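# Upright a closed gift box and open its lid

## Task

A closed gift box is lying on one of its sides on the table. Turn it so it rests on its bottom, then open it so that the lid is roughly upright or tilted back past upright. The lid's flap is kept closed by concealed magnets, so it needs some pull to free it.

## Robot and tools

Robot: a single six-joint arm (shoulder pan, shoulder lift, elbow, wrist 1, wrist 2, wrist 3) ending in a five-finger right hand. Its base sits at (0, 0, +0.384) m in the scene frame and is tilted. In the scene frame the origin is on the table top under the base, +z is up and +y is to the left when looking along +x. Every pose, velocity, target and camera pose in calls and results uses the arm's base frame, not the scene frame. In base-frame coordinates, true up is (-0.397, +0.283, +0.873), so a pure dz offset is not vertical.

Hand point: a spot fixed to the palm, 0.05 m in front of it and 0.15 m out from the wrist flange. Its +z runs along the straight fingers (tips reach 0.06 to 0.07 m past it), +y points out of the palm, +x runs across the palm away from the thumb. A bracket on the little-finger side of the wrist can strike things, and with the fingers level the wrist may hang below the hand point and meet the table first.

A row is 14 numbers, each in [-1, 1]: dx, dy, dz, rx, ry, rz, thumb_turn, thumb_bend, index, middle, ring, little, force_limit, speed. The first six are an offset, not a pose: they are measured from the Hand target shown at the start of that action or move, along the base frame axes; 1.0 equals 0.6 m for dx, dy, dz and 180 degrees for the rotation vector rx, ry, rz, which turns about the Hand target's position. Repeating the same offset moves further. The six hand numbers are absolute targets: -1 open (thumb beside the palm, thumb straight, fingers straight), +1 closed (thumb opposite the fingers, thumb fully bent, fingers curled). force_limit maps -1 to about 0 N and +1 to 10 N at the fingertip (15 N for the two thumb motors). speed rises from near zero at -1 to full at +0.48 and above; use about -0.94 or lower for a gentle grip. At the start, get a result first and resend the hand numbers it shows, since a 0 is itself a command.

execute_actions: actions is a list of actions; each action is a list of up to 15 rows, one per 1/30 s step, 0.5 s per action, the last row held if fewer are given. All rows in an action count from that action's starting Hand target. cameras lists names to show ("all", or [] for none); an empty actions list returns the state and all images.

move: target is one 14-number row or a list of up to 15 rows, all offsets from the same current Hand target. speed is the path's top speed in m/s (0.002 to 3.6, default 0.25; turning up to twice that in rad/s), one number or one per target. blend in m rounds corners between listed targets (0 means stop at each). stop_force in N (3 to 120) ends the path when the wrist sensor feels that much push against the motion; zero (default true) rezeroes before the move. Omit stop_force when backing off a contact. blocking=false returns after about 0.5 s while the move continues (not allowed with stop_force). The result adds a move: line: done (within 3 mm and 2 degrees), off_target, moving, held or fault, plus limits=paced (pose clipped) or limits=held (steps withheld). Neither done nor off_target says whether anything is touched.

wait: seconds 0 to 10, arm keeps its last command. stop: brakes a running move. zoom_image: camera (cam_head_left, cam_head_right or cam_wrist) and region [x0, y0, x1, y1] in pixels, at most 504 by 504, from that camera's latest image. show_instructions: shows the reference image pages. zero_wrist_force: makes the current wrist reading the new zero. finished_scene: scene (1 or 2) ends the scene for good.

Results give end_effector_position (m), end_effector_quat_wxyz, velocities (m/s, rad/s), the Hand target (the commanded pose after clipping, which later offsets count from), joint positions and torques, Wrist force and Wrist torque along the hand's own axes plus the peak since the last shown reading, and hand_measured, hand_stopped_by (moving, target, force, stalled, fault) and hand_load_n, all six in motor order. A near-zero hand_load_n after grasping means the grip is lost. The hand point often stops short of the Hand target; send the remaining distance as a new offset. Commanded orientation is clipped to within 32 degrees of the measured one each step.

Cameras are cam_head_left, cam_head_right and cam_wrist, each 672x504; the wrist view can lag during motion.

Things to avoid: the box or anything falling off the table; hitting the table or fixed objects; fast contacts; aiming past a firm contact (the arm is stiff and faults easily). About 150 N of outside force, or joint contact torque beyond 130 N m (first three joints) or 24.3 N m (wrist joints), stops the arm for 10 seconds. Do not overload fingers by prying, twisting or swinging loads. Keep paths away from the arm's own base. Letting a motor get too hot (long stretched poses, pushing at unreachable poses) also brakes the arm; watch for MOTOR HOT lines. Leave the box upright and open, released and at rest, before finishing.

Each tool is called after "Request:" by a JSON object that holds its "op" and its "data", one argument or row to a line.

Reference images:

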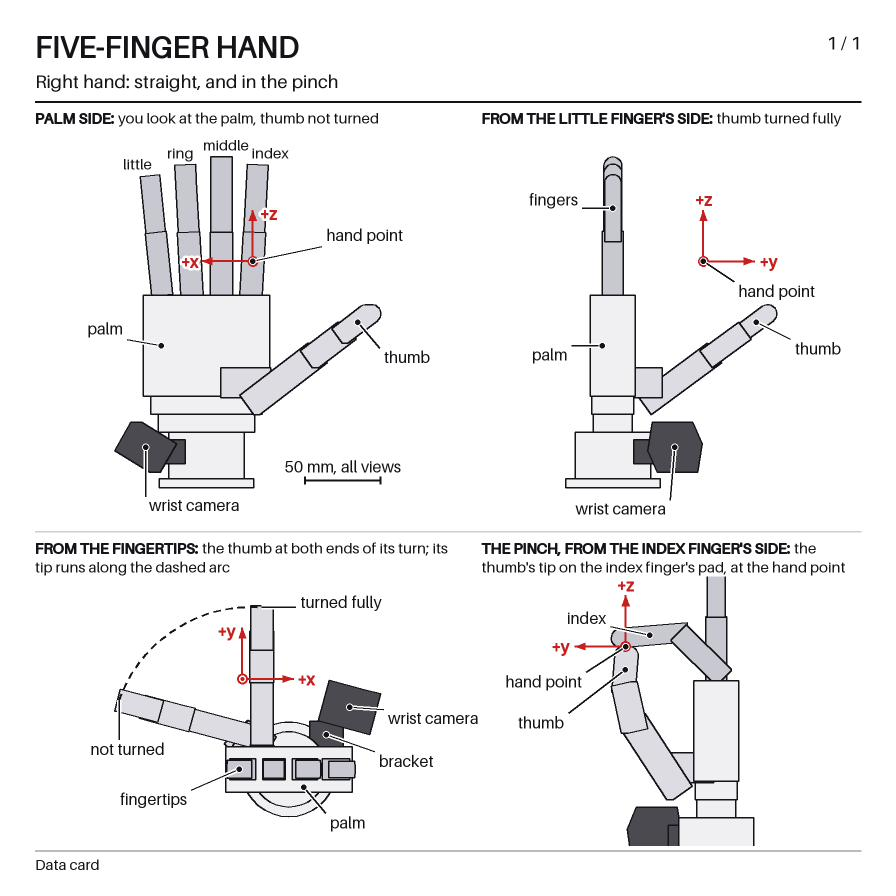

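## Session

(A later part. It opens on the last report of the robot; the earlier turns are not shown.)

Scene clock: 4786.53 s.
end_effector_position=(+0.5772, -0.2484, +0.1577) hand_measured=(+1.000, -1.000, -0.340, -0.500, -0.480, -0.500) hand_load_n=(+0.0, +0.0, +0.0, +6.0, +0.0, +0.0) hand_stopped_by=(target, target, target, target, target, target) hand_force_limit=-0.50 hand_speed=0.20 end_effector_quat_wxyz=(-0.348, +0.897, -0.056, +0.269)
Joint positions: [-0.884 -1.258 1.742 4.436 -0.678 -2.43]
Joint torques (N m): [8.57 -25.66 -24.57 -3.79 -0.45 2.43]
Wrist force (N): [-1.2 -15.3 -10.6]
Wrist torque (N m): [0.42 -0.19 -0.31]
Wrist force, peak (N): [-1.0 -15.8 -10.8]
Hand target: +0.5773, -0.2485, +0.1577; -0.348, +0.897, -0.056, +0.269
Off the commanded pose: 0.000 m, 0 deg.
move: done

Request:
{"op": "move", "data": {
  "target": [0, 0, 0, 0, 0, 0, 1, -1, -0.1, -0.5, -0.48, -0.5, 0.4, -0.8],
  "cameras": ["cam_head_left", "cam_wrist"]
}}

Request:
{"op": "zoom_image", "data": {
  "camera": "cam_head_left",
  "region": [380, 200, 480, 280]
}}

Request:
{"op": "zoom_image", "data": {
  "camera": "cam_wrist",
  "region": [200, 0, 500, 260]
}}

Scene clock: 4792.37 s.
end_effector_position=(+0.5773, -0.2485, +0.1577) hand_measured=(+1.000, -1.000, -0.102, -0.500, -0.480, -0.500) hand_load_n=(+0.5, +1.0, +7.0, +6.5, +0.0, +0.0) hand_stopped_by=(target, target, force, target, target, target) hand_force_limit=0.40 hand_speed=-0.80 end_effector_quat_wxyz=(-0.348, +0.896, -0.056, +0.269)
Joint positions: [-0.884 -1.258 1.742 4.436 -0.678 -2.43]
Joint torques (N m): [7.93 -24.46 -24.11 -3.91 0.14 1.73]
Wrist force (N): [-3.0 -17.2 -11.9]
Wrist torque (N m): [0.42 -0.14 -0.33]
Wrist force, peak (N): [-3.7 -20.0 -13.2]
Hand target: +0.5773, -0.2485, +0.1577; -0.348, +0.897, -0.056, +0.269
Off the commanded pose: 0.000 m, 0 deg.
move: done
camera_calibration:
cam_wrist: T_world_to_cam=[[0.300057, -0.776535, -0.554038, -0.271764], [-0.953555, -0.260251, -0.151663, 0.50011], [-0.0264171, 0.573814, -0.81856, 0.403248], [0, 0, 0, 1]] pos_world=[0.56908, -0.312269, 0.255363]
Images, in order (width x height): cam_head_left 672x504, cam_wrist 672x504.

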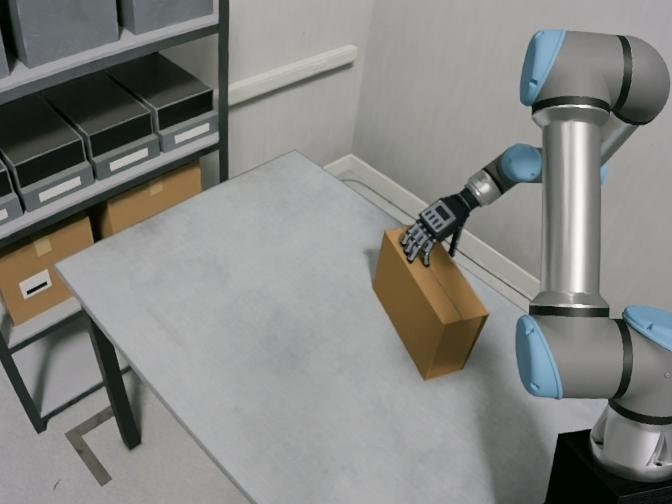

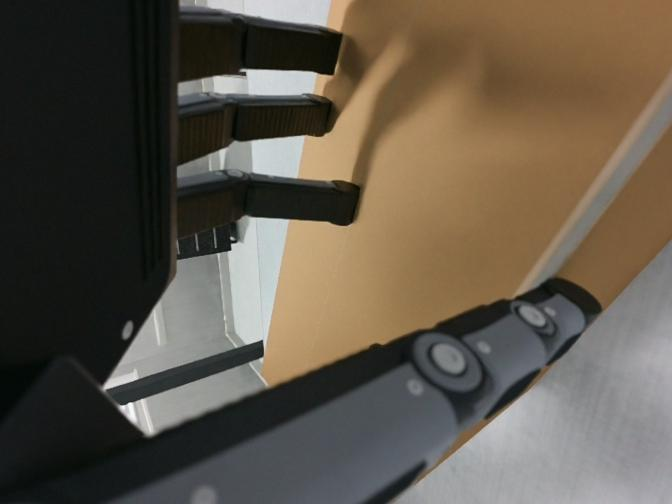

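Scaled by 5.040 from the camera's 672x504 image, which has a finer 960x720 frame.

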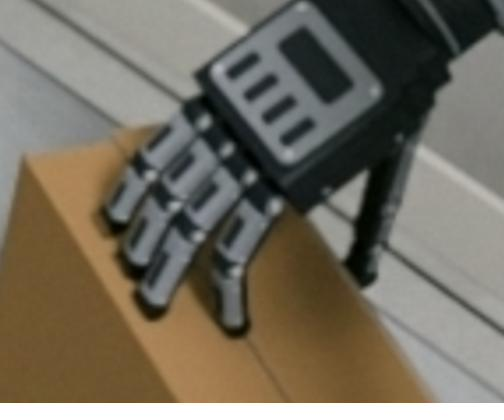

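Scaled by 1.680 from the camera's 672x504 image, which has a finer 960x720 frame.

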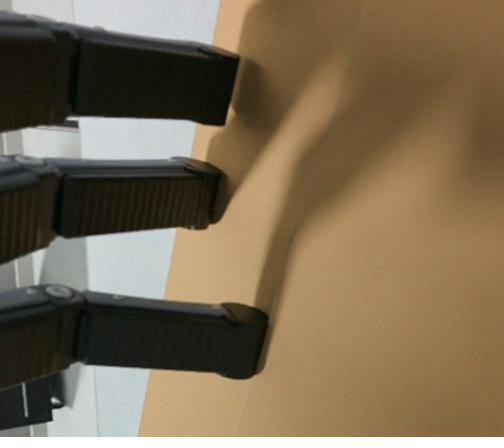

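Request:
{"op": "zoom_image", "data": {
  "camera": "cam_head_left",
  "region": [360, 290, 500, 395]
}}

Scaled by 3.600 from the camera's 672x504 image, which has a finer 960x720 frame.

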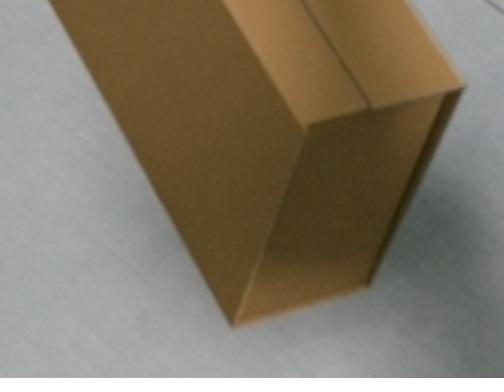

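Request:
{"op": "move", "data": {
  "target": [-0.0010, 0.0007, 0.0022, 0, 0, 0, 1, -1, -0.1, -1, -1, -1, 0.4, -0.6],
  "speed": 0.02,
  "cameras": ["cam_head_left", "cam_wrist"]
}}

Request:
{"op": "zoom_image", "data": {
  "camera": "cam_head_left",
  "region": [370, 200, 500, 390]
}}

Scene clock: 4959.23 s.
end_effector_position=(+0.5767, -0.2481, +0.1589) hand_measured=(+1.000, -1.000, -0.102, -1.000, -1.000, -1.000) hand_load_n=(+0.0, +0.0, +0.0, +0.0, +0.0, +0.0) hand_stopped_by=(target, target, force, target, target, target) hand_force_limit=0.40 hand_speed=-0.60 end_effector_quat_wxyz=(-0.348, +0.897, -0.056, +0.269)
Joint positions: [-0.884 -1.261 1.742 4.439 -0.678 -2.43]
Joint torques (N m): [-3.85 -54.19 -0.72 1.05 1.7 -3.08]
Wrist force (N): [1.2 -0.1 0.3]
Wrist torque (N m): [0.04 -0.24 0.16]
Wrist force, peak (N): [-2.7 -18.0 -12.3]
Hand target: +0.5767, -0.2480, +0.1590; -0.348, +0.897, -0.056, +0.269
Off the commanded pose: 0.000 m, 0 deg.
move: done
camera_calibration:
cam_wrist: T_world_to_cam=[[0.300081, -0.776561, -0.55399, -0.270642], [-0.953548, -0.260278, -0.151663, 0.499811], [-0.0264158, 0.573767, -0.818592, 0.403978], [0, 0, 0, 1]] pos_world=[0.56848, -0.311869, 0.256563]
Images, in order (width x height): cam_head_left 672x504, cam_wrist 672x504.

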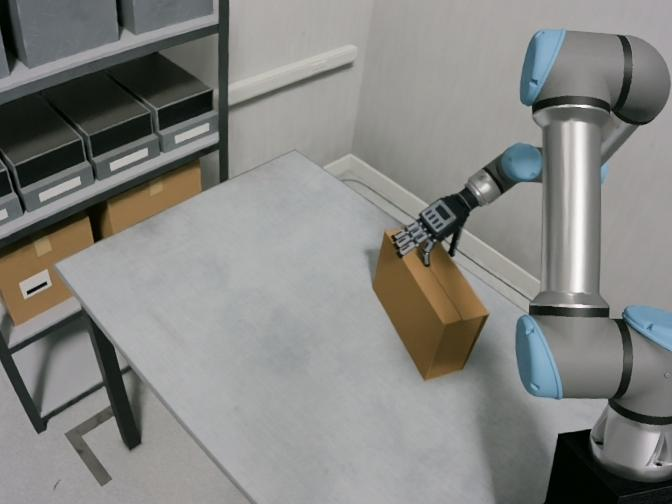

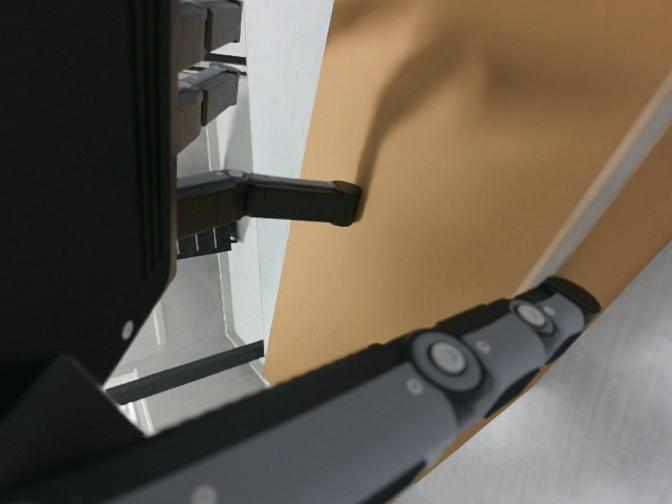

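Scaled by 2.653 from the camera's 672x504 image, which has a finer 960x720 frame.

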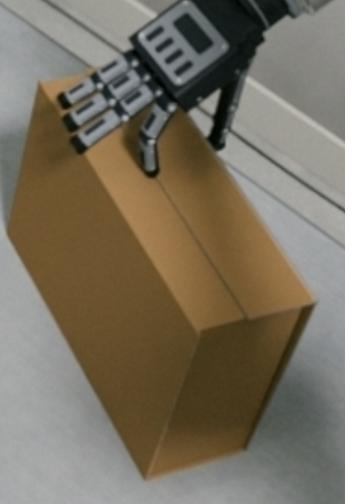

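Request:
{"op": "move", "data": {
  "target": [-0.0115, -0.0275, 0.0037, 0, 0, 0, 1, -1, -0.1, -1, -1, -1, 0.4, -0.6],
  "speed": 0.02,
  "stop_force": 5,
  "cameras": ["cam_head_left", "cam_wrist"]
}}

Request:
{"op": "zoom_image", "data": {
  "camera": "cam_head_left",
  "region": [370, 200, 500, 390]
}}

Scene clock: 4967.23 s.
end_effector_position=(+0.5736, -0.2555, +0.1600) hand_measured=(+1.000, -1.000, -0.102, -1.000, -1.000, -1.000) hand_load_n=(+0.0, +0.0, +3.5, -0.5, +0.0, +0.0) hand_stopped_by=(target, target, force, target, target, target) hand_force_limit=0.40 hand_speed=-0.60 end_effector_quat_wxyz=(-0.348, +0.897, -0.056, +0.269)
Joint positions: [-0.897 -1.259 1.731 4.462 -0.68 -2.449]
Joint torques (N m): [6.28 -52.21 -1.42 -4.09 1.76 2.11]
Wrist force (N): [-1.6 -10.1 -1.0]
Wrist torque (N m): [-0.05 -0.28 0.03]
Wrist force, peak (N): [-2.6 -12.7 -1.9]
Hand target: +0.5736, -0.2555, +0.1600; -0.348, +0.897, -0.056, +0.269 (not the last commanded pose)
Off the commanded pose: 0.010 m, 0 deg.
move: contact
camera_calibration:
cam_wrist: T_world_to_cam=[[0.299985, -0.776604, -0.553981, -0.274858], [-0.953581, -0.260144, -0.151686, 0.495041], [-0.0263153, 0.573769, -0.818594, 0.409041], [0, 0, 0, 1]] pos_world=[0.565279, -0.319369, 0.257663]
Images, in order (width x height): cam_head_left 672x504, cam_wrist 672x504.

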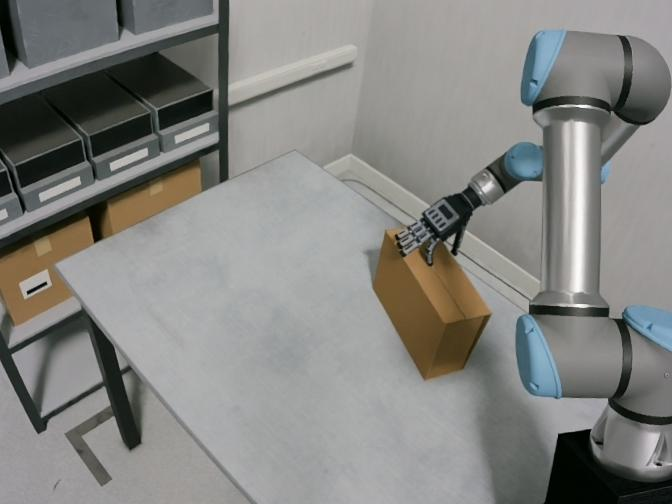

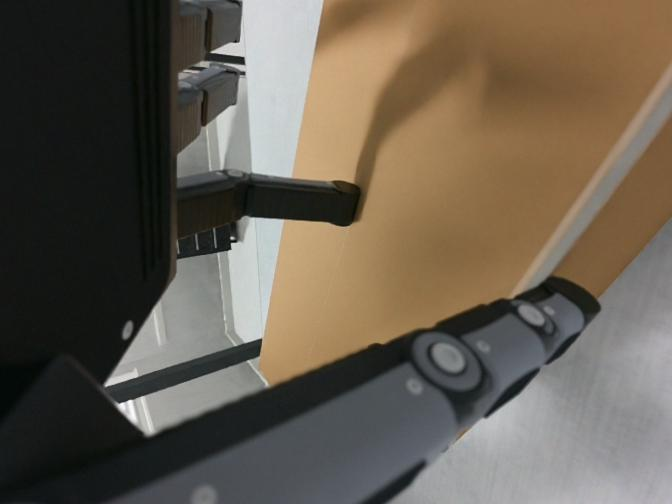

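Scaled by 2.653 from the camera's 672x504 image, which has a finer 960x720 frame.

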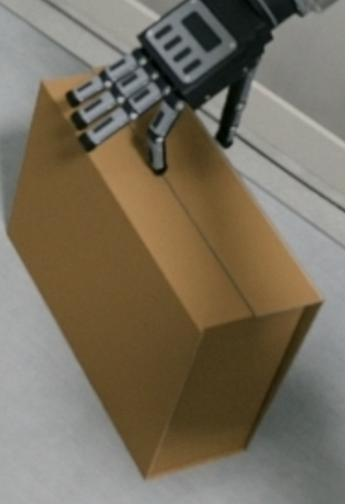

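Request:
{"op": "move", "data": {
  "target": [
    [-0.0008, 0.0006, 0.0017, 0, 0, 0, 1, -1, -0.1, -1, -1, -1, 0.4, -0.6],
    [-0.0085, -0.0177, 0.0042, 0, 0, 0, 1, -1, -0.1, -1, -1, -1, 0.4, -0.6]
  ],
  "speed": 0.015,
  "cameras": ["cam_head_left", "cam_wrist"]
}}

Request:
{"op": "zoom_image", "data": {
  "camera": "cam_head_left",
  "region": [370, 200, 500, 390]
}}

Scene clock: 4983.73 s.
end_effector_position=(+0.5685, -0.2660, +0.1625) hand_measured=(+1.000, -1.000, -0.102, -1.000, -1.000, -1.000) hand_load_n=(+0.0, +0.0, +6.5, +0.0, +0.0, +0.0) hand_stopped_by=(target, target, force, target, target, target) hand_force_limit=0.40 hand_speed=-0.60 end_effector_quat_wxyz=(-0.348, +0.897, -0.056, +0.269)
Joint positions: [-0.915 -1.257 1.715 4.498 -0.685 -2.477]
Joint torques (N m): [-10.21 -20.68 -26.84 -2.86 -4.15 -4.33]
Wrist force (N): [-5.4 -35.0 -11.3]
Wrist torque (N m): [-0.01 -0.47 0.05]
Wrist force, peak (N): [-5.4 -35.0 -11.3]
Hand target: +0.5685, -0.2662, +0.1625; -0.348, +0.897, -0.056, +0.269
Off the commanded pose: 0.000 m, 0 deg.
move: done
camera_calibration:
cam_wrist: T_world_to_cam=[[0.299985, -0.776604, -0.553981, -0.280097], [-0.953581, -0.260144, -0.151686, 0.487826], [-0.0263153, 0.573769, -0.818594, 0.416978], [0, 0, 0, 1]] pos_world=[0.560179, -0.329869, 0.260163]
Images, in order (width x height): cam_head_left 672x504, cam_wrist 672x504.

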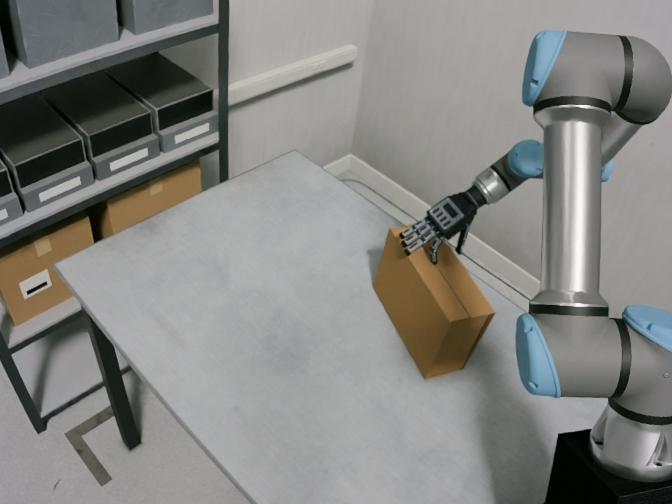

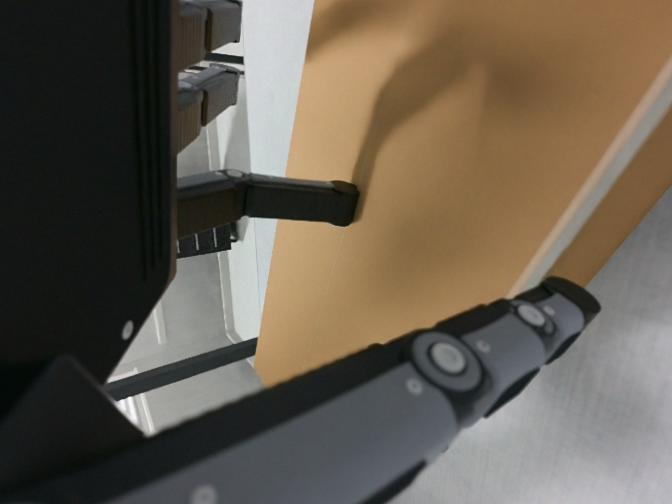

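Scaled by 2.653 from the camera's 672x504 image, which has a finer 960x720 frame.

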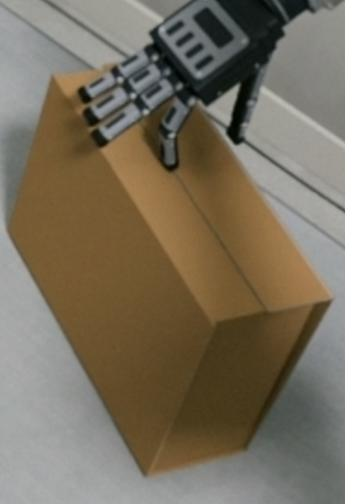

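Request:
{"op": "move", "data": {
  "target": [
    [0.0077, 0.0171, -0.0025, 0, 0, 0, 1, -1, -0.1, -1, -1, -1, 0.4, -0.6],
    [0.0057, 0.0185, 0.0019, 0, 0, 0, 1, -1, -0.1, -1, -1, -1, 0.4, -0.6]
  ],
  "speed": 0.015,
  "cameras": ["cam_head_left", "cam_wrist"]
}}

Request:
{"op": "zoom_image", "data": {
  "camera": "cam_head_left",
  "region": [370, 200, 500, 390]
}}

Scene clock: 4997.63 s.
end_effector_position=(+0.5720, -0.2551, +0.1635) hand_measured=(+1.000, -1.000, -0.102, -1.000, -1.000, -1.000) hand_load_n=(+0.0, +0.0, +0.0, +0.0, +0.0, -0.5) hand_stopped_by=(target, target, force, target, target, target) hand_force_limit=0.40 hand_speed=-0.60 end_effector_quat_wxyz=(-0.348, +0.896, -0.056, +0.269)
Joint positions: [-0.899 -1.266 1.731 4.472 -0.681 -2.452]
Joint torques (N m): [-4.06 -56.06 -1.14 0.96 0.7 -2.78]
Wrist force (N): [1.0 -0.8 0.3]
Wrist torque (N m): [0.00 -0.21 0.09]
Wrist force, peak (N): [-5.8 -36.1 -11.9]
Hand target: +0.5719, -0.2551, +0.1637; -0.348, +0.897, -0.056, +0.269
Off the commanded pose: 0.000 m, 0 deg.
move: done
camera_calibration:
cam_wrist: T_world_to_cam=[[0.299983, -0.776527, -0.55409, -0.271997], [-0.953581, -0.260122, -0.15172, 0.494193], [-0.0263157, 0.573883, -0.818514, 0.411593], [0, 0, 0, 1]] pos_world=[0.563679, -0.318869, 0.261163]
Images, in order (width x height): cam_head_left 672x504, cam_wrist 672x504.

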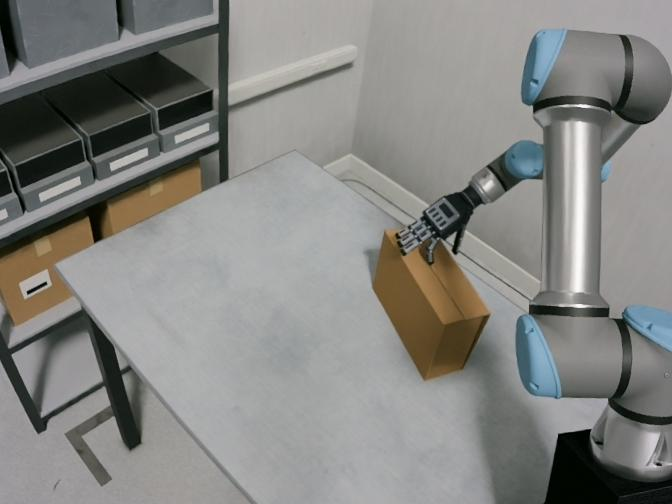

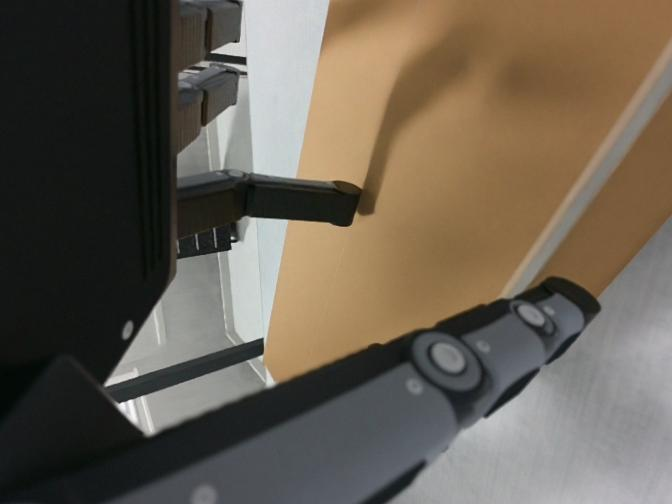

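Scaled by 2.653 from the camera's 672x504 image, which has a finer 960x720 frame.

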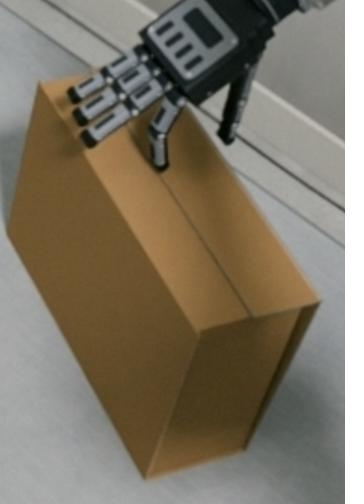

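Request:
{"op": "move", "data": {
  "target": [-0.0077, -0.0183, 0.0025, 0, 0, 0, 1, -1, -0.1, -1, -1, -1, 0.4, -0.6],
  "speed": 0.015,
  "stop_force": 4,
  "cameras": ["cam_head_left", "cam_wrist"]
}}

Request:
{"op": "zoom_image", "data": {
  "camera": "cam_head_left",
  "region": [370, 200, 500, 390]
}}

Scene clock: 5005.53 s.
end_effector_position=(+0.5673, -0.2660, +0.1652) hand_measured=(+1.000, -1.000, -0.102, -1.000, -1.000, -1.000) hand_load_n=(+0.0, +0.0, +0.0, +0.0, +0.0, +0.0) hand_stopped_by=(target, target, force, target, target, target) hand_force_limit=0.40 hand_speed=-0.60 end_effector_quat_wxyz=(-0.348, +0.897, -0.056, +0.269)
Joint positions: [-0.917 -1.262 1.714 4.506 -0.685 -2.48]
Joint torques (N m): [-4.58 -31.66 -27.31 0.77 -1.34 -2.87]
Wrist force (N): [1.1 -0.5 0.4]
Wrist torque (N m): [0.03 -0.23 0.16]
Wrist force, peak (N): [1.4 -0.6 0.2]
Hand target: +0.5673, -0.2660, +0.1652; -0.348, +0.897, -0.056, +0.269
Off the commanded pose: 0.000 m, 0 deg.
move: done
camera_calibration:
cam_wrist: T_world_to_cam=[[0.299985, -0.776604, -0.553981, -0.278242], [-0.953581, -0.260144, -0.151686, 0.487091], [-0.0263153, 0.573769, -0.818594, 0.419157], [0, 0, 0, 1]] pos_world=[0.558979, -0.329869, 0.262863]
Images, in order (width x height): cam_head_left 672x504, cam_wrist 672x504.

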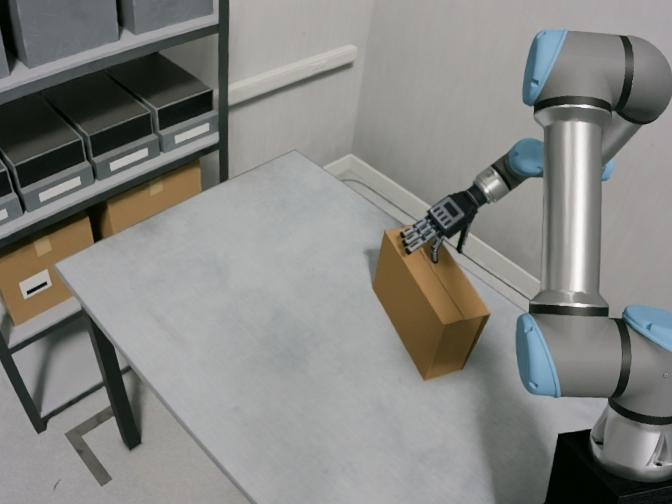

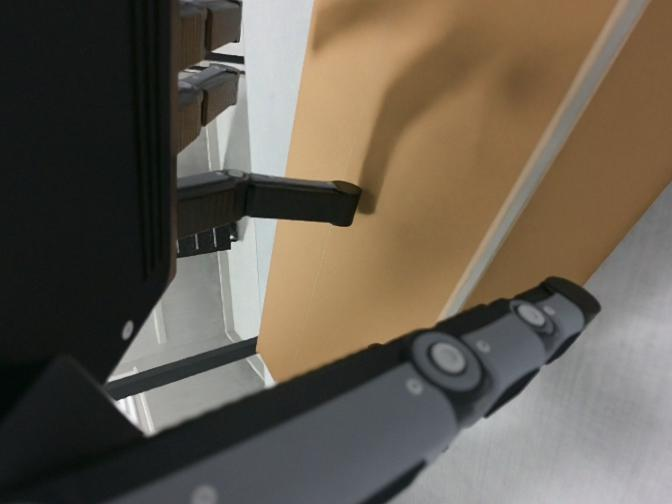

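Scaled by 2.653 from the camera's 672x504 image, which has a finer 960x720 frame.

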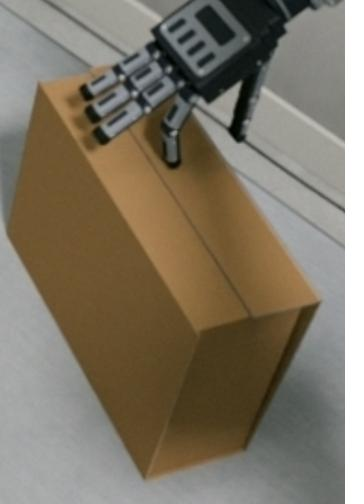

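Request:
{"op": "move", "data": {
  "target": [
    [-0.0066, 0.0047, 0.0146, 0, 0, 0, 1, -1, -0.1, -1, -1, -1, 0.4, -0.6],
    [-0.0993, 0.0709, 0.2183, 0, 0, 0, 1, -1, -1, -1, -1, -1, 0.4, 0.2]
  ],
  "speed": [0.04, 0.12],
  "blend": 0.005
}}

Request:
{"op": "move", "data": {
  "target": [0, 0, 0, -0.2084, 0.0716, -0.1179, 1, -1, -1, -1, -1, -1, 0.4, 0.2],
  "speed": 0.3,
  "cameras": ["cam_head_left"]
}}

Request:
{"op": "move", "data": {
  "target": [0, 0, 0, 0.1985, -0.1418, -0.4365, 1, -1, -1, -1, -1, -1, 0.4, 0.2],
  "speed": 0.3
}}

Request:
{"op": "move", "data": {
  "target": [0, 0, 0, 0.1985, -0.1418, -0.4365, 1, -1, -1, -1, -1, -1, 0.4, 0.2],
  "speed": 0.3,
  "cameras": ["cam_head_left", "cam_head_right", "cam_wrist"]
}}

Scene clock: 5047.83 s.
end_effector_position=(+0.5077, -0.2235, +0.2962) hand_measured=(+1.000, -1.000, -1.000, -1.000, -1.000, -1.000) hand_load_n=(+0.0, +0.0, +0.0, +0.0, +0.0, +0.0) hand_stopped_by=(target, target, target, target, target, target) hand_force_limit=0.40 hand_speed=0.20 end_effector_quat_wxyz=(-0.348, +0.897, -0.056, +0.269)
Joint positions: [-0.959 -1.524 1.666 4.866 -0.696 -2.544]
Joint torques (N m): [-3.09 -49.82 -31.39 0.85 -0.94 -2.88]
Wrist force (N): [1.1 -0.8 0.2]
Wrist torque (N m): [-0.03 -0.24 0.12]
Wrist force, peak (N): [1.3 -0.9 0.4]
Hand target: +0.5077, -0.2235, +0.2962; -0.348, +0.897, -0.056, +0.269
Off the commanded pose: 0.000 m, 0 deg.
move: done

Scene clock: 5050.00 s.
end_effector_position=(+0.5077, -0.2235, +0.2962) hand_measured=(+1.000, -1.000, -1.000, -1.000, -1.000, -1.000) hand_load_n=(+0.0, +0.0, +0.0, -0.5, +0.0, +0.0) hand_stopped_by=(target, target, target, target, target, target) hand_force_limit=0.40 hand_speed=0.20 end_effector_quat_wxyz=(+0.019, +0.959, -0.166, +0.231)
Joint positions: [-0.61 -1.623 1.865 4.029 -1.413 -1.803]
Joint torques (N m): [12.77 -25.54 -4.99 -3.82 -1.78 2.79]
Wrist force (N): [-0.2 -1.6 0.4]
Wrist torque (N m): [-0.32 0.00 0.00]
Wrist force, peak (N): [0.3 -1.9 0.2]
Hand target: +0.5077, -0.2235, +0.2962; +0.019, +0.959, -0.166, +0.231
Off the commanded pose: 0.000 m, 0 deg.
move: done
Images, in order (width x height): cam_head_left 672x504.

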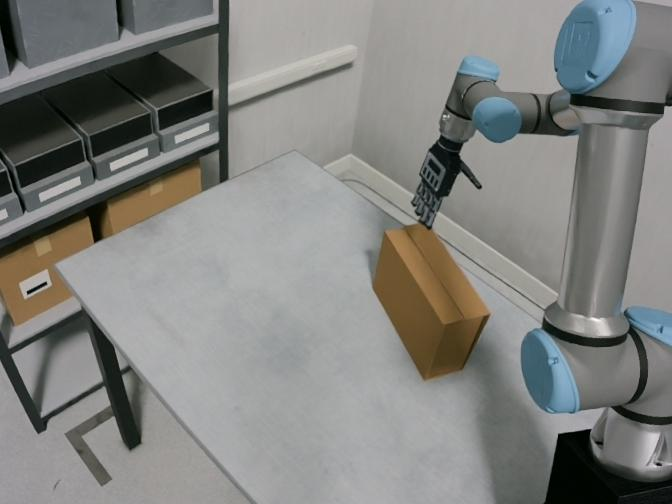

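Scene clock: 5053.43 s.
end_effector_position=(+0.5077, -0.2235, +0.2962) hand_measured=(+1.000, -1.000, -1.000, -1.000, -1.000, -1.000) hand_load_n=(+0.0, -0.5, +0.0, +0.0, +0.0, +0.0) hand_stopped_by=(target, target, target, target, target, target) hand_force_limit=0.40 hand_speed=0.20 end_effector_quat_wxyz=(+0.146, -0.535, +0.778, -0.297)
Joint positions: [-0.743 -1.633 1.935 3.75 -1.426 -0.328]
Joint torques (N m): [-0.37 -45.49 -5.08 -4.25 -1.82 2.46]
Wrist force (N): [0.1 -1.1 0.5]
Wrist torque (N m): [-0.27 -0.03 0.02]
Wrist force, peak (N): [-0.6 -1.7 0.5]
Hand target: +0.5077, -0.2235, +0.2962; +0.146, -0.535, +0.778, -0.297
Off the commanded pose: 0.000 m, 0 deg.
move: done

Scene clock: 5056.87 s.
end_effector_position=(+0.5076, -0.2235, +0.2960) hand_measured=(+1.000, -1.000, -1.000, -1.000, -1.000, -1.000) hand_load_n=(+0.0, +0.0, +0.0, +0.0, +0.0, +0.0) hand_stopped_by=(target, target, target, target, target, target) hand_force_limit=0.40 hand_speed=0.20 end_effector_quat_wxyz=(+0.226, +0.202, +0.934, -0.189)
Joint positions: [-0.737 -1.75 2.096 3.774 -1.668 1.231]
Joint torques (N m): [11.63 -41.1 -25.89 -0.55 -2.17 2.37]
Wrist force (N): [0.3 -1.7 0.6]
Wrist torque (N m): [-0.36 -0.11 -0.01]
Wrist force, peak (N): [0.3 -1.9 0.8]
Hand target: +0.5077, -0.2235, +0.2962; +0.226, +0.203, +0.934, -0.189
Off the commanded pose: 0.000 m, 0 deg.
move: done
camera_calibration:
cam_wrist: T_world_to_cam=[[0.273279, 0.875088, -0.399424, 0.182102], [0.55989, 0.192946, 0.805788, -0.489329], [0.782203, -0.443839, -0.437225, -0.250457], [0, 0, 0, 1]] pos_world=[0.420113, -0.176104, 0.357526]

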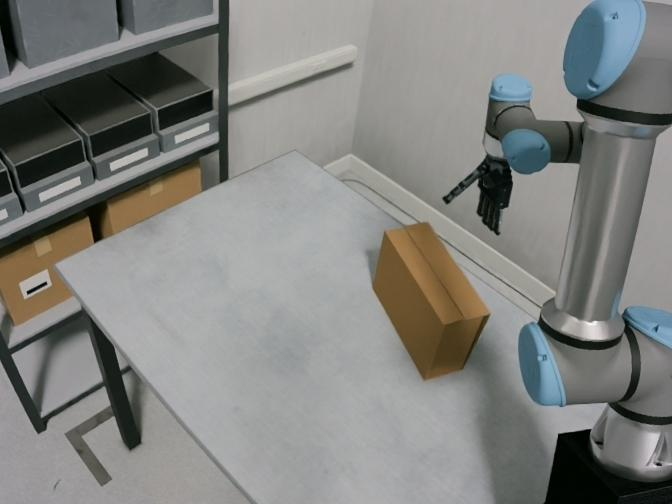

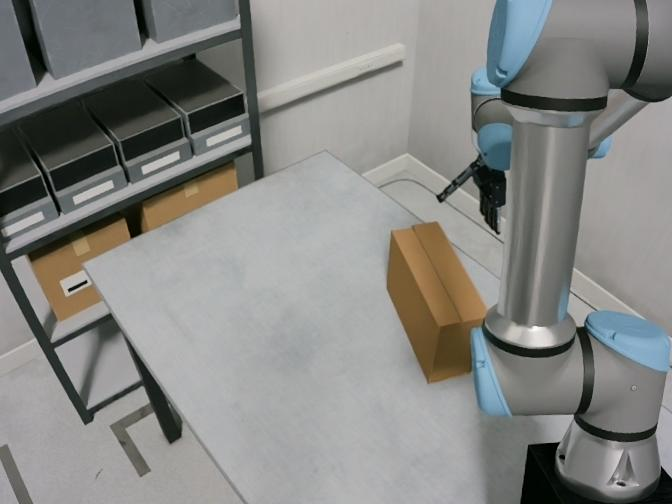

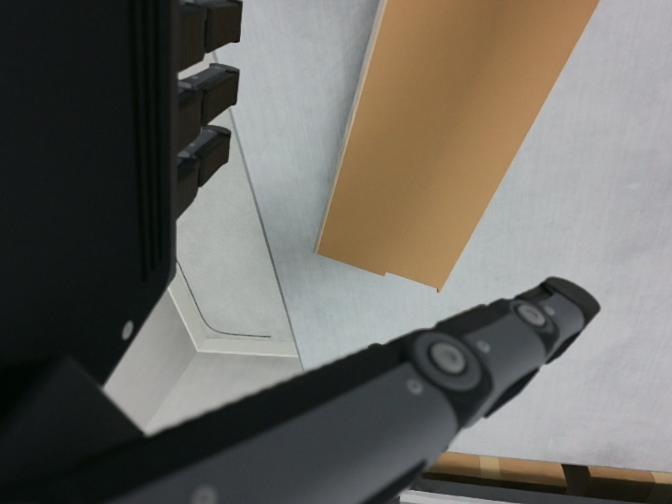

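Request:
{"op": "move", "data": {
  "target": [
    [0.0094, 0.0224, -0.003, 0, 0, 0, 1, -1, -1, -1, -1, -1, 0.4, 0.2],
    [0.1200, -0.0566, -0.2463, 0, 0, 0, 1, -1, -1, -1, -1, -1, 0.4, 0.2]
  ],
  "speed": [0.08, 0.06],
  "blend": 0.005,
  "cameras": ["cam_head_left", "cam_head_right", "cam_wrist"]
}}

Request:
{"op": "zoom_image", "data": {
  "camera": "cam_head_left",
  "region": [370, 200, 500, 390]
}}

Scene clock: 5069.47 s.
end_effector_position=(+0.5796, -0.2574, +0.1485) hand_measured=(+1.000, -1.000, -1.000, -1.000, -1.000, -1.000) hand_load_n=(+0.0, +0.0, +0.0, +0.0, +0.0, +0.0) hand_stopped_by=(target, target, target, target, target, target) hand_force_limit=0.40 hand_speed=0.20 end_effector_quat_wxyz=(+0.226, +0.203, +0.934, -0.189)
Joint positions: [-0.686 -1.339 2.119 3.346 -1.696 1.274]
Joint torques (N m): [11.94 -25.87 -21.88 -4.03 -2.22 2.68]
Wrist force (N): [0.3 -1.5 0.6]
Wrist torque (N m): [-0.30 -0.10 0.00]
Wrist force, peak (N): [0.8 -1.9 0.5]
Hand target: +0.5797, -0.2575, +0.1484; +0.226, +0.203, +0.934, -0.189
Off the commanded pose: 0.000 m, 0 deg.
move: done
camera_calibration:
cam_wrist: T_world_to_cam=[[0.273722, 0.875003, -0.399306, 0.132877], [0.559828, 0.192644, 0.805903, -0.404223], [0.782092, -0.444137, -0.437121, -0.386385], [0, 0, 0, 1]] pos_world=[0.492113, -0.210004, 0.209926]

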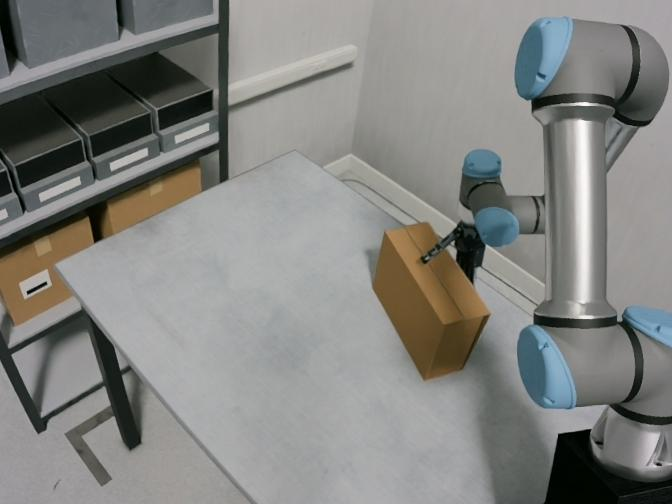

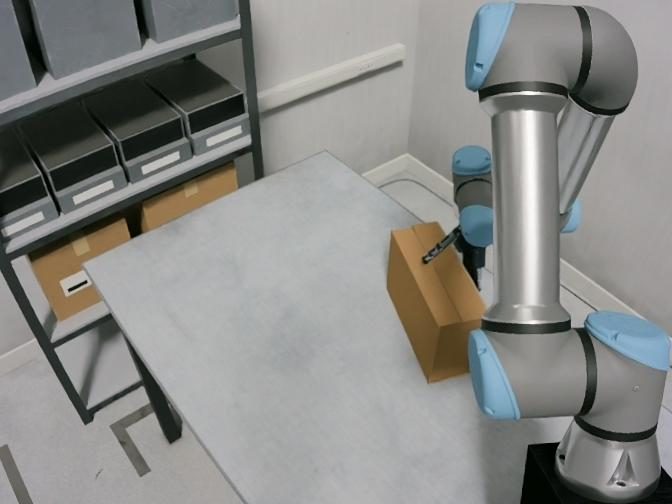

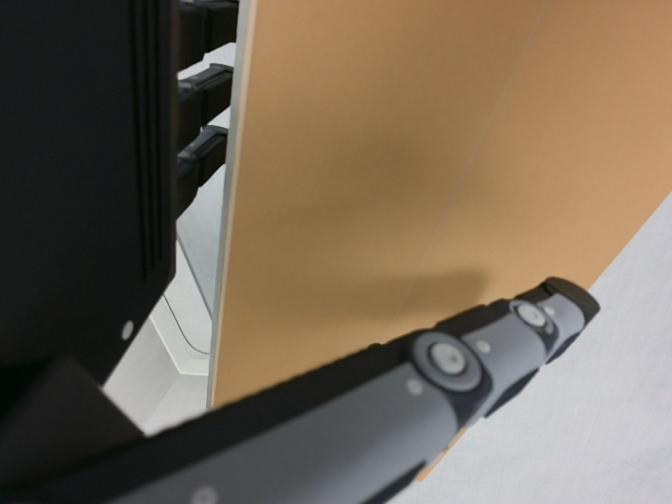

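Scaled by 2.653 from the camera's 672x504 image, which has a finer 960x720 frame.

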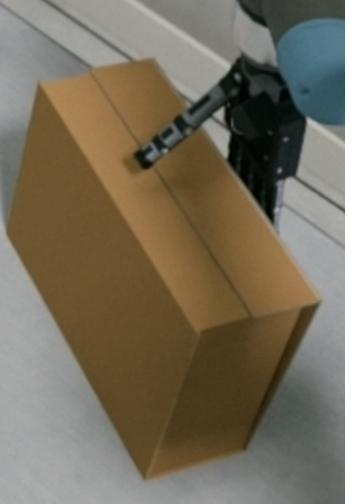

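Request:
{"op": "move", "data": {
  "target": [0.0119, -0.0085, -0.0262, 0, 0, 0, 1, -1, -1, -1, -1, -1, 0.4, 0.2],
  "speed": 0.01,
  "stop_force": 3,
  "cameras": ["cam_head_left", "cam_wrist"]
}}

Request:
{"op": "zoom_image", "data": {
  "camera": "cam_head_left",
  "region": [370, 200, 500, 390]
}}

Scene clock: 5080.60 s.
end_effector_position=(+0.5868, -0.2626, +0.1327) hand_measured=(+1.000, -1.000, -1.000, -1.000, -1.000, -1.000) hand_load_n=(+0.0, +0.0, +0.0, +0.0, +0.0, +0.0) hand_stopped_by=(target, target, target, target, target, target) hand_force_limit=0.40 hand_speed=0.20 end_effector_quat_wxyz=(+0.226, +0.203, +0.934, -0.189)
Joint positions: [-0.685 -1.291 2.109 3.307 -1.697 1.275]
Joint torques (N m): [11.44 -26.8 -21.17 -4.12 -2.39 2.54]
Wrist force (N): [0.4 -1.5 0.4]
Wrist torque (N m): [-0.29 -0.10 -0.01]
Wrist force, peak (N): [0.2 -1.8 0.9]
Hand target: +0.5868, -0.2626, +0.1327; +0.226, +0.203, +0.934, -0.189
Off the commanded pose: 0.000 m, 0 deg.
move: done
camera_calibration:
cam_wrist: T_world_to_cam=[[0.273722, 0.875003, -0.399306, 0.129147], [0.559828, 0.192644, 0.805903, -0.394519], [0.782092, -0.444137, -0.437121, -0.401232], [0, 0, 0, 1]] pos_world=[0.499313, -0.215204, 0.194126]
Images, in order (width x height): cam_head_left 672x504, cam_wrist 672x504.

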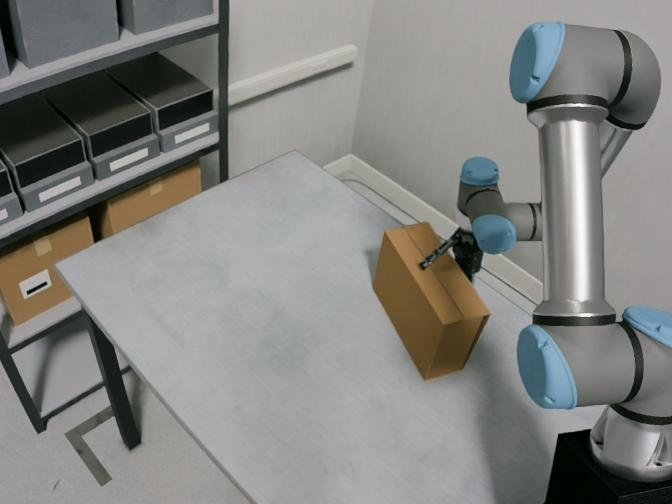

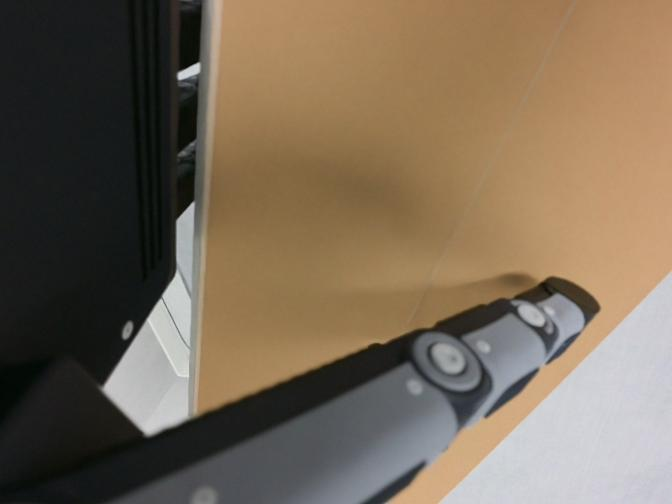

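Scaled by 2.653 from the camera's 672x504 image, which has a finer 960x720 frame.

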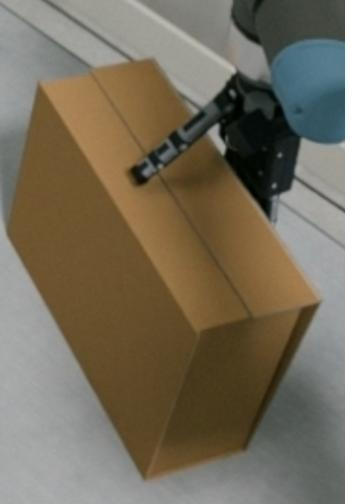

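Request:
{"op": "move", "data": {
  "target": [0.0017, -0.0012, -0.0036, 0, 0, 0, 1, -1, -1, -1, -1, -1, 0.4, 0.2],
  "speed": 0.006,
  "stop_force": 3
}}

Request:
{"op": "move", "data": {
  "target": [-0.0096, -0.0229, 0.0031, 0, 0, 0, 1, -1, -1, -1, -1, -1, 0.4, 0.2],
  "speed": 0.012,
  "stop_force": 3,
  "cameras": ["cam_head_left", "cam_wrist"]
}}

Request:
{"op": "zoom_image", "data": {
  "camera": "cam_head_left",
  "region": [370, 200, 500, 390]
}}

Scene clock: 5093.73 s.
end_effector_position=(+0.5878, -0.2633, +0.1305) hand_measured=(+1.000, -1.000, -1.000, -1.000, -1.000, -1.000) hand_load_n=(+0.0, +0.0, -0.5, +0.0, +0.0, +0.0) hand_stopped_by=(target, target, target, target, target, target) hand_force_limit=0.40 hand_speed=0.20 end_effector_quat_wxyz=(+0.226, +0.203, +0.934, -0.189)
Joint positions: [-0.685 -1.284 2.108 3.302 -1.697 1.275]
Joint torques (N m): [11.7 -26.61 -21.14 -4.06 -2.3 2.69]
Wrist force (N): [0.3 -1.3 0.5]
Wrist torque (N m): [-0.27 -0.09 -0.01]
Wrist force, peak (N): [0.8 -1.6 0.4]
Hand target: +0.5878, -0.2633, +0.1305; +0.226, +0.203, +0.934, -0.189
Off the commanded pose: 0.000 m, 0 deg.
move: done

Scene clock: 5095.97 s.
end_effector_position=(+0.5821, -0.2770, +0.1324) hand_measured=(+1.000, -1.000, -1.000, -1.000, -1.000, -1.000) hand_load_n=(+0.0, +0.0, +0.0, +0.0, +0.0, +0.0) hand_stopped_by=(target, target, target, target, target, target) hand_force_limit=0.40 hand_speed=0.20 end_effector_quat_wxyz=(+0.226, +0.203, +0.934, -0.189)
Joint positions: [-0.715 -1.286 2.105 3.304 -1.68 1.25]
Joint torques (N m): [-1.19 -49 -21.19 -0.51 1.63 -2.93]
Wrist force (N): [0.3 -1.3 0.6]
Wrist torque (N m): [-0.27 -0.10 0.06]
Wrist force, peak (N): [0.6 -1.9 0.5]
Hand target: +0.5821, -0.2770, +0.1324; +0.226, +0.203, +0.934, -0.189
Off the commanded pose: 0.000 m, 0 deg.
move: done
camera_calibration:
cam_wrist: T_world_to_cam=[[0.273722, 0.875003, -0.399306, 0.142914], [0.559828, 0.192644, 0.805903, -0.388872], [0.782092, -0.444137, -0.437121, -0.404083], [0, 0, 0, 1]] pos_world=[0.494613, -0.229604, 0.193826]
Images, in order (width x height): cam_head_left 672x504, cam_wrist 672x504.

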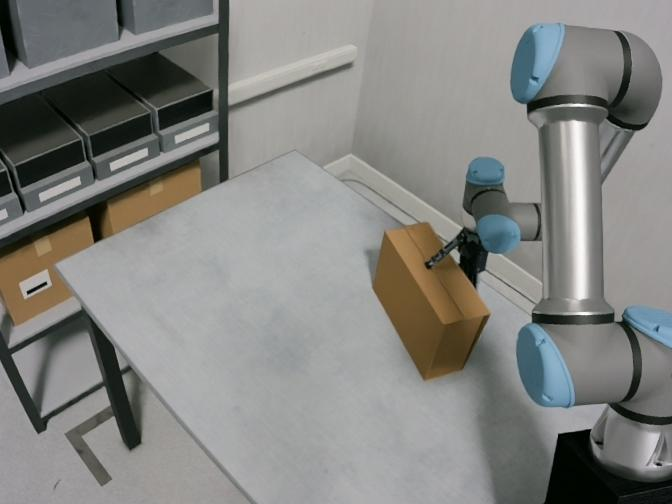

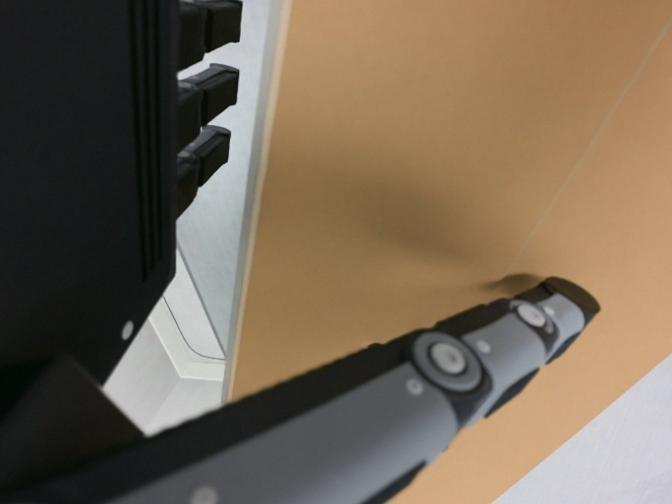

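Scaled by 2.653 from the camera's 672x504 image, which has a finer 960x720 frame.

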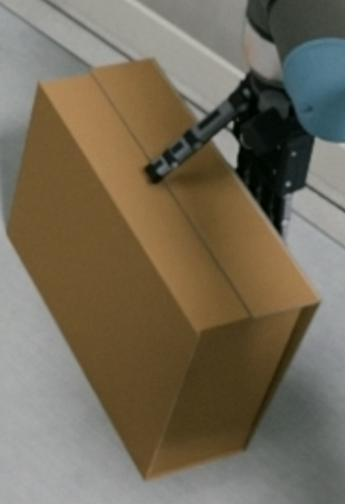

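Request:
{"op": "move", "data": {
  "target": [-0.0077, -0.0183, 0.0025, 0, 0, 0, 1, -1, -1, -1, -1, -1, 0.4, 0.2],
  "speed": 0.012,
  "stop_force": 3,
  "cameras": ["cam_head_left", "cam_wrist"]
}}

Request:
{"op": "zoom_image", "data": {
  "camera": "cam_head_left",
  "region": [370, 200, 500, 390]
}}

Scene clock: 5105.40 s.
end_effector_position=(+0.5775, -0.2880, +0.1339) hand_measured=(+1.000, -1.000, -1.000, -1.000, -1.000, -1.000) hand_load_n=(+0.0, +0.0, +0.0, +0.0, +0.0, +0.0) hand_stopped_by=(target, target, target, target, target, target) hand_force_limit=0.40 hand_speed=0.20 end_effector_quat_wxyz=(+0.226, +0.203, +0.934, -0.189)
Joint positions: [-0.739 -1.287 2.101 3.306 -1.667 1.23]
Joint torques (N m): [-1 -48.96 -20.83 -0.5 1.7 -2.78]
Wrist force (N): [0.5 -1.3 0.4]
Wrist torque (N m): [-0.27 -0.13 0.08]
Wrist force, peak (N): [0.5 -1.9 0.5]
Hand target: +0.5775, -0.2880, +0.1339; +0.226, +0.203, +0.934, -0.189
Off the commanded pose: 0.000 m, 0 deg.
move: done
camera_calibration:
cam_wrist: T_world_to_cam=[[0.273722, 0.875003, -0.399306, 0.154424], [0.559828, 0.192644, 0.805903, -0.38533], [0.782092, -0.444137, -0.437121, -0.404637], [0, 0, 0, 1]] pos_world=[0.489913, -0.240604, 0.195326]
Images, in order (width x height): cam_head_left 672x504, cam_wrist 672x504.

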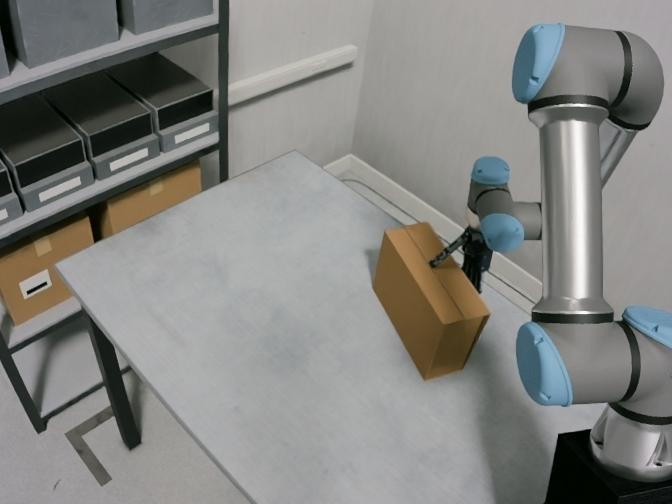

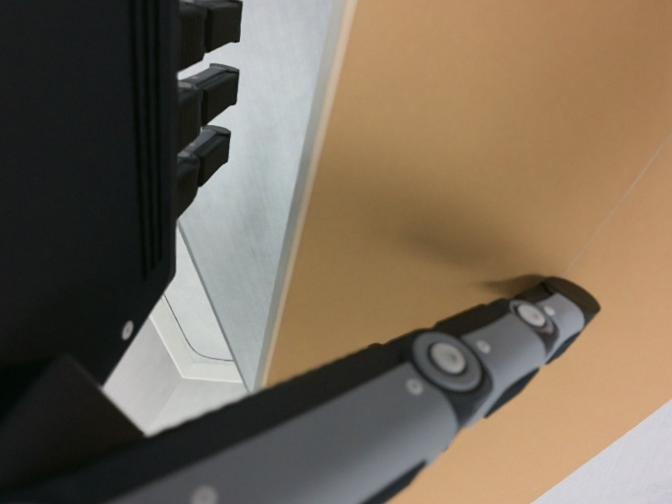

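Scaled by 2.653 from the camera's 672x504 image, which has a finer 960x720 frame.

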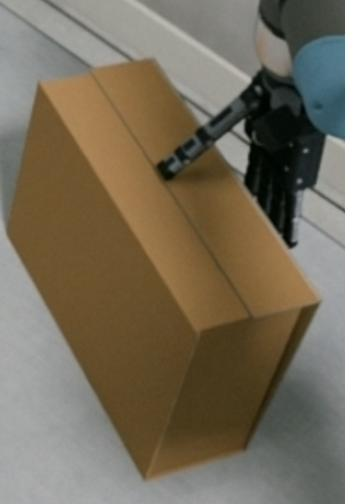

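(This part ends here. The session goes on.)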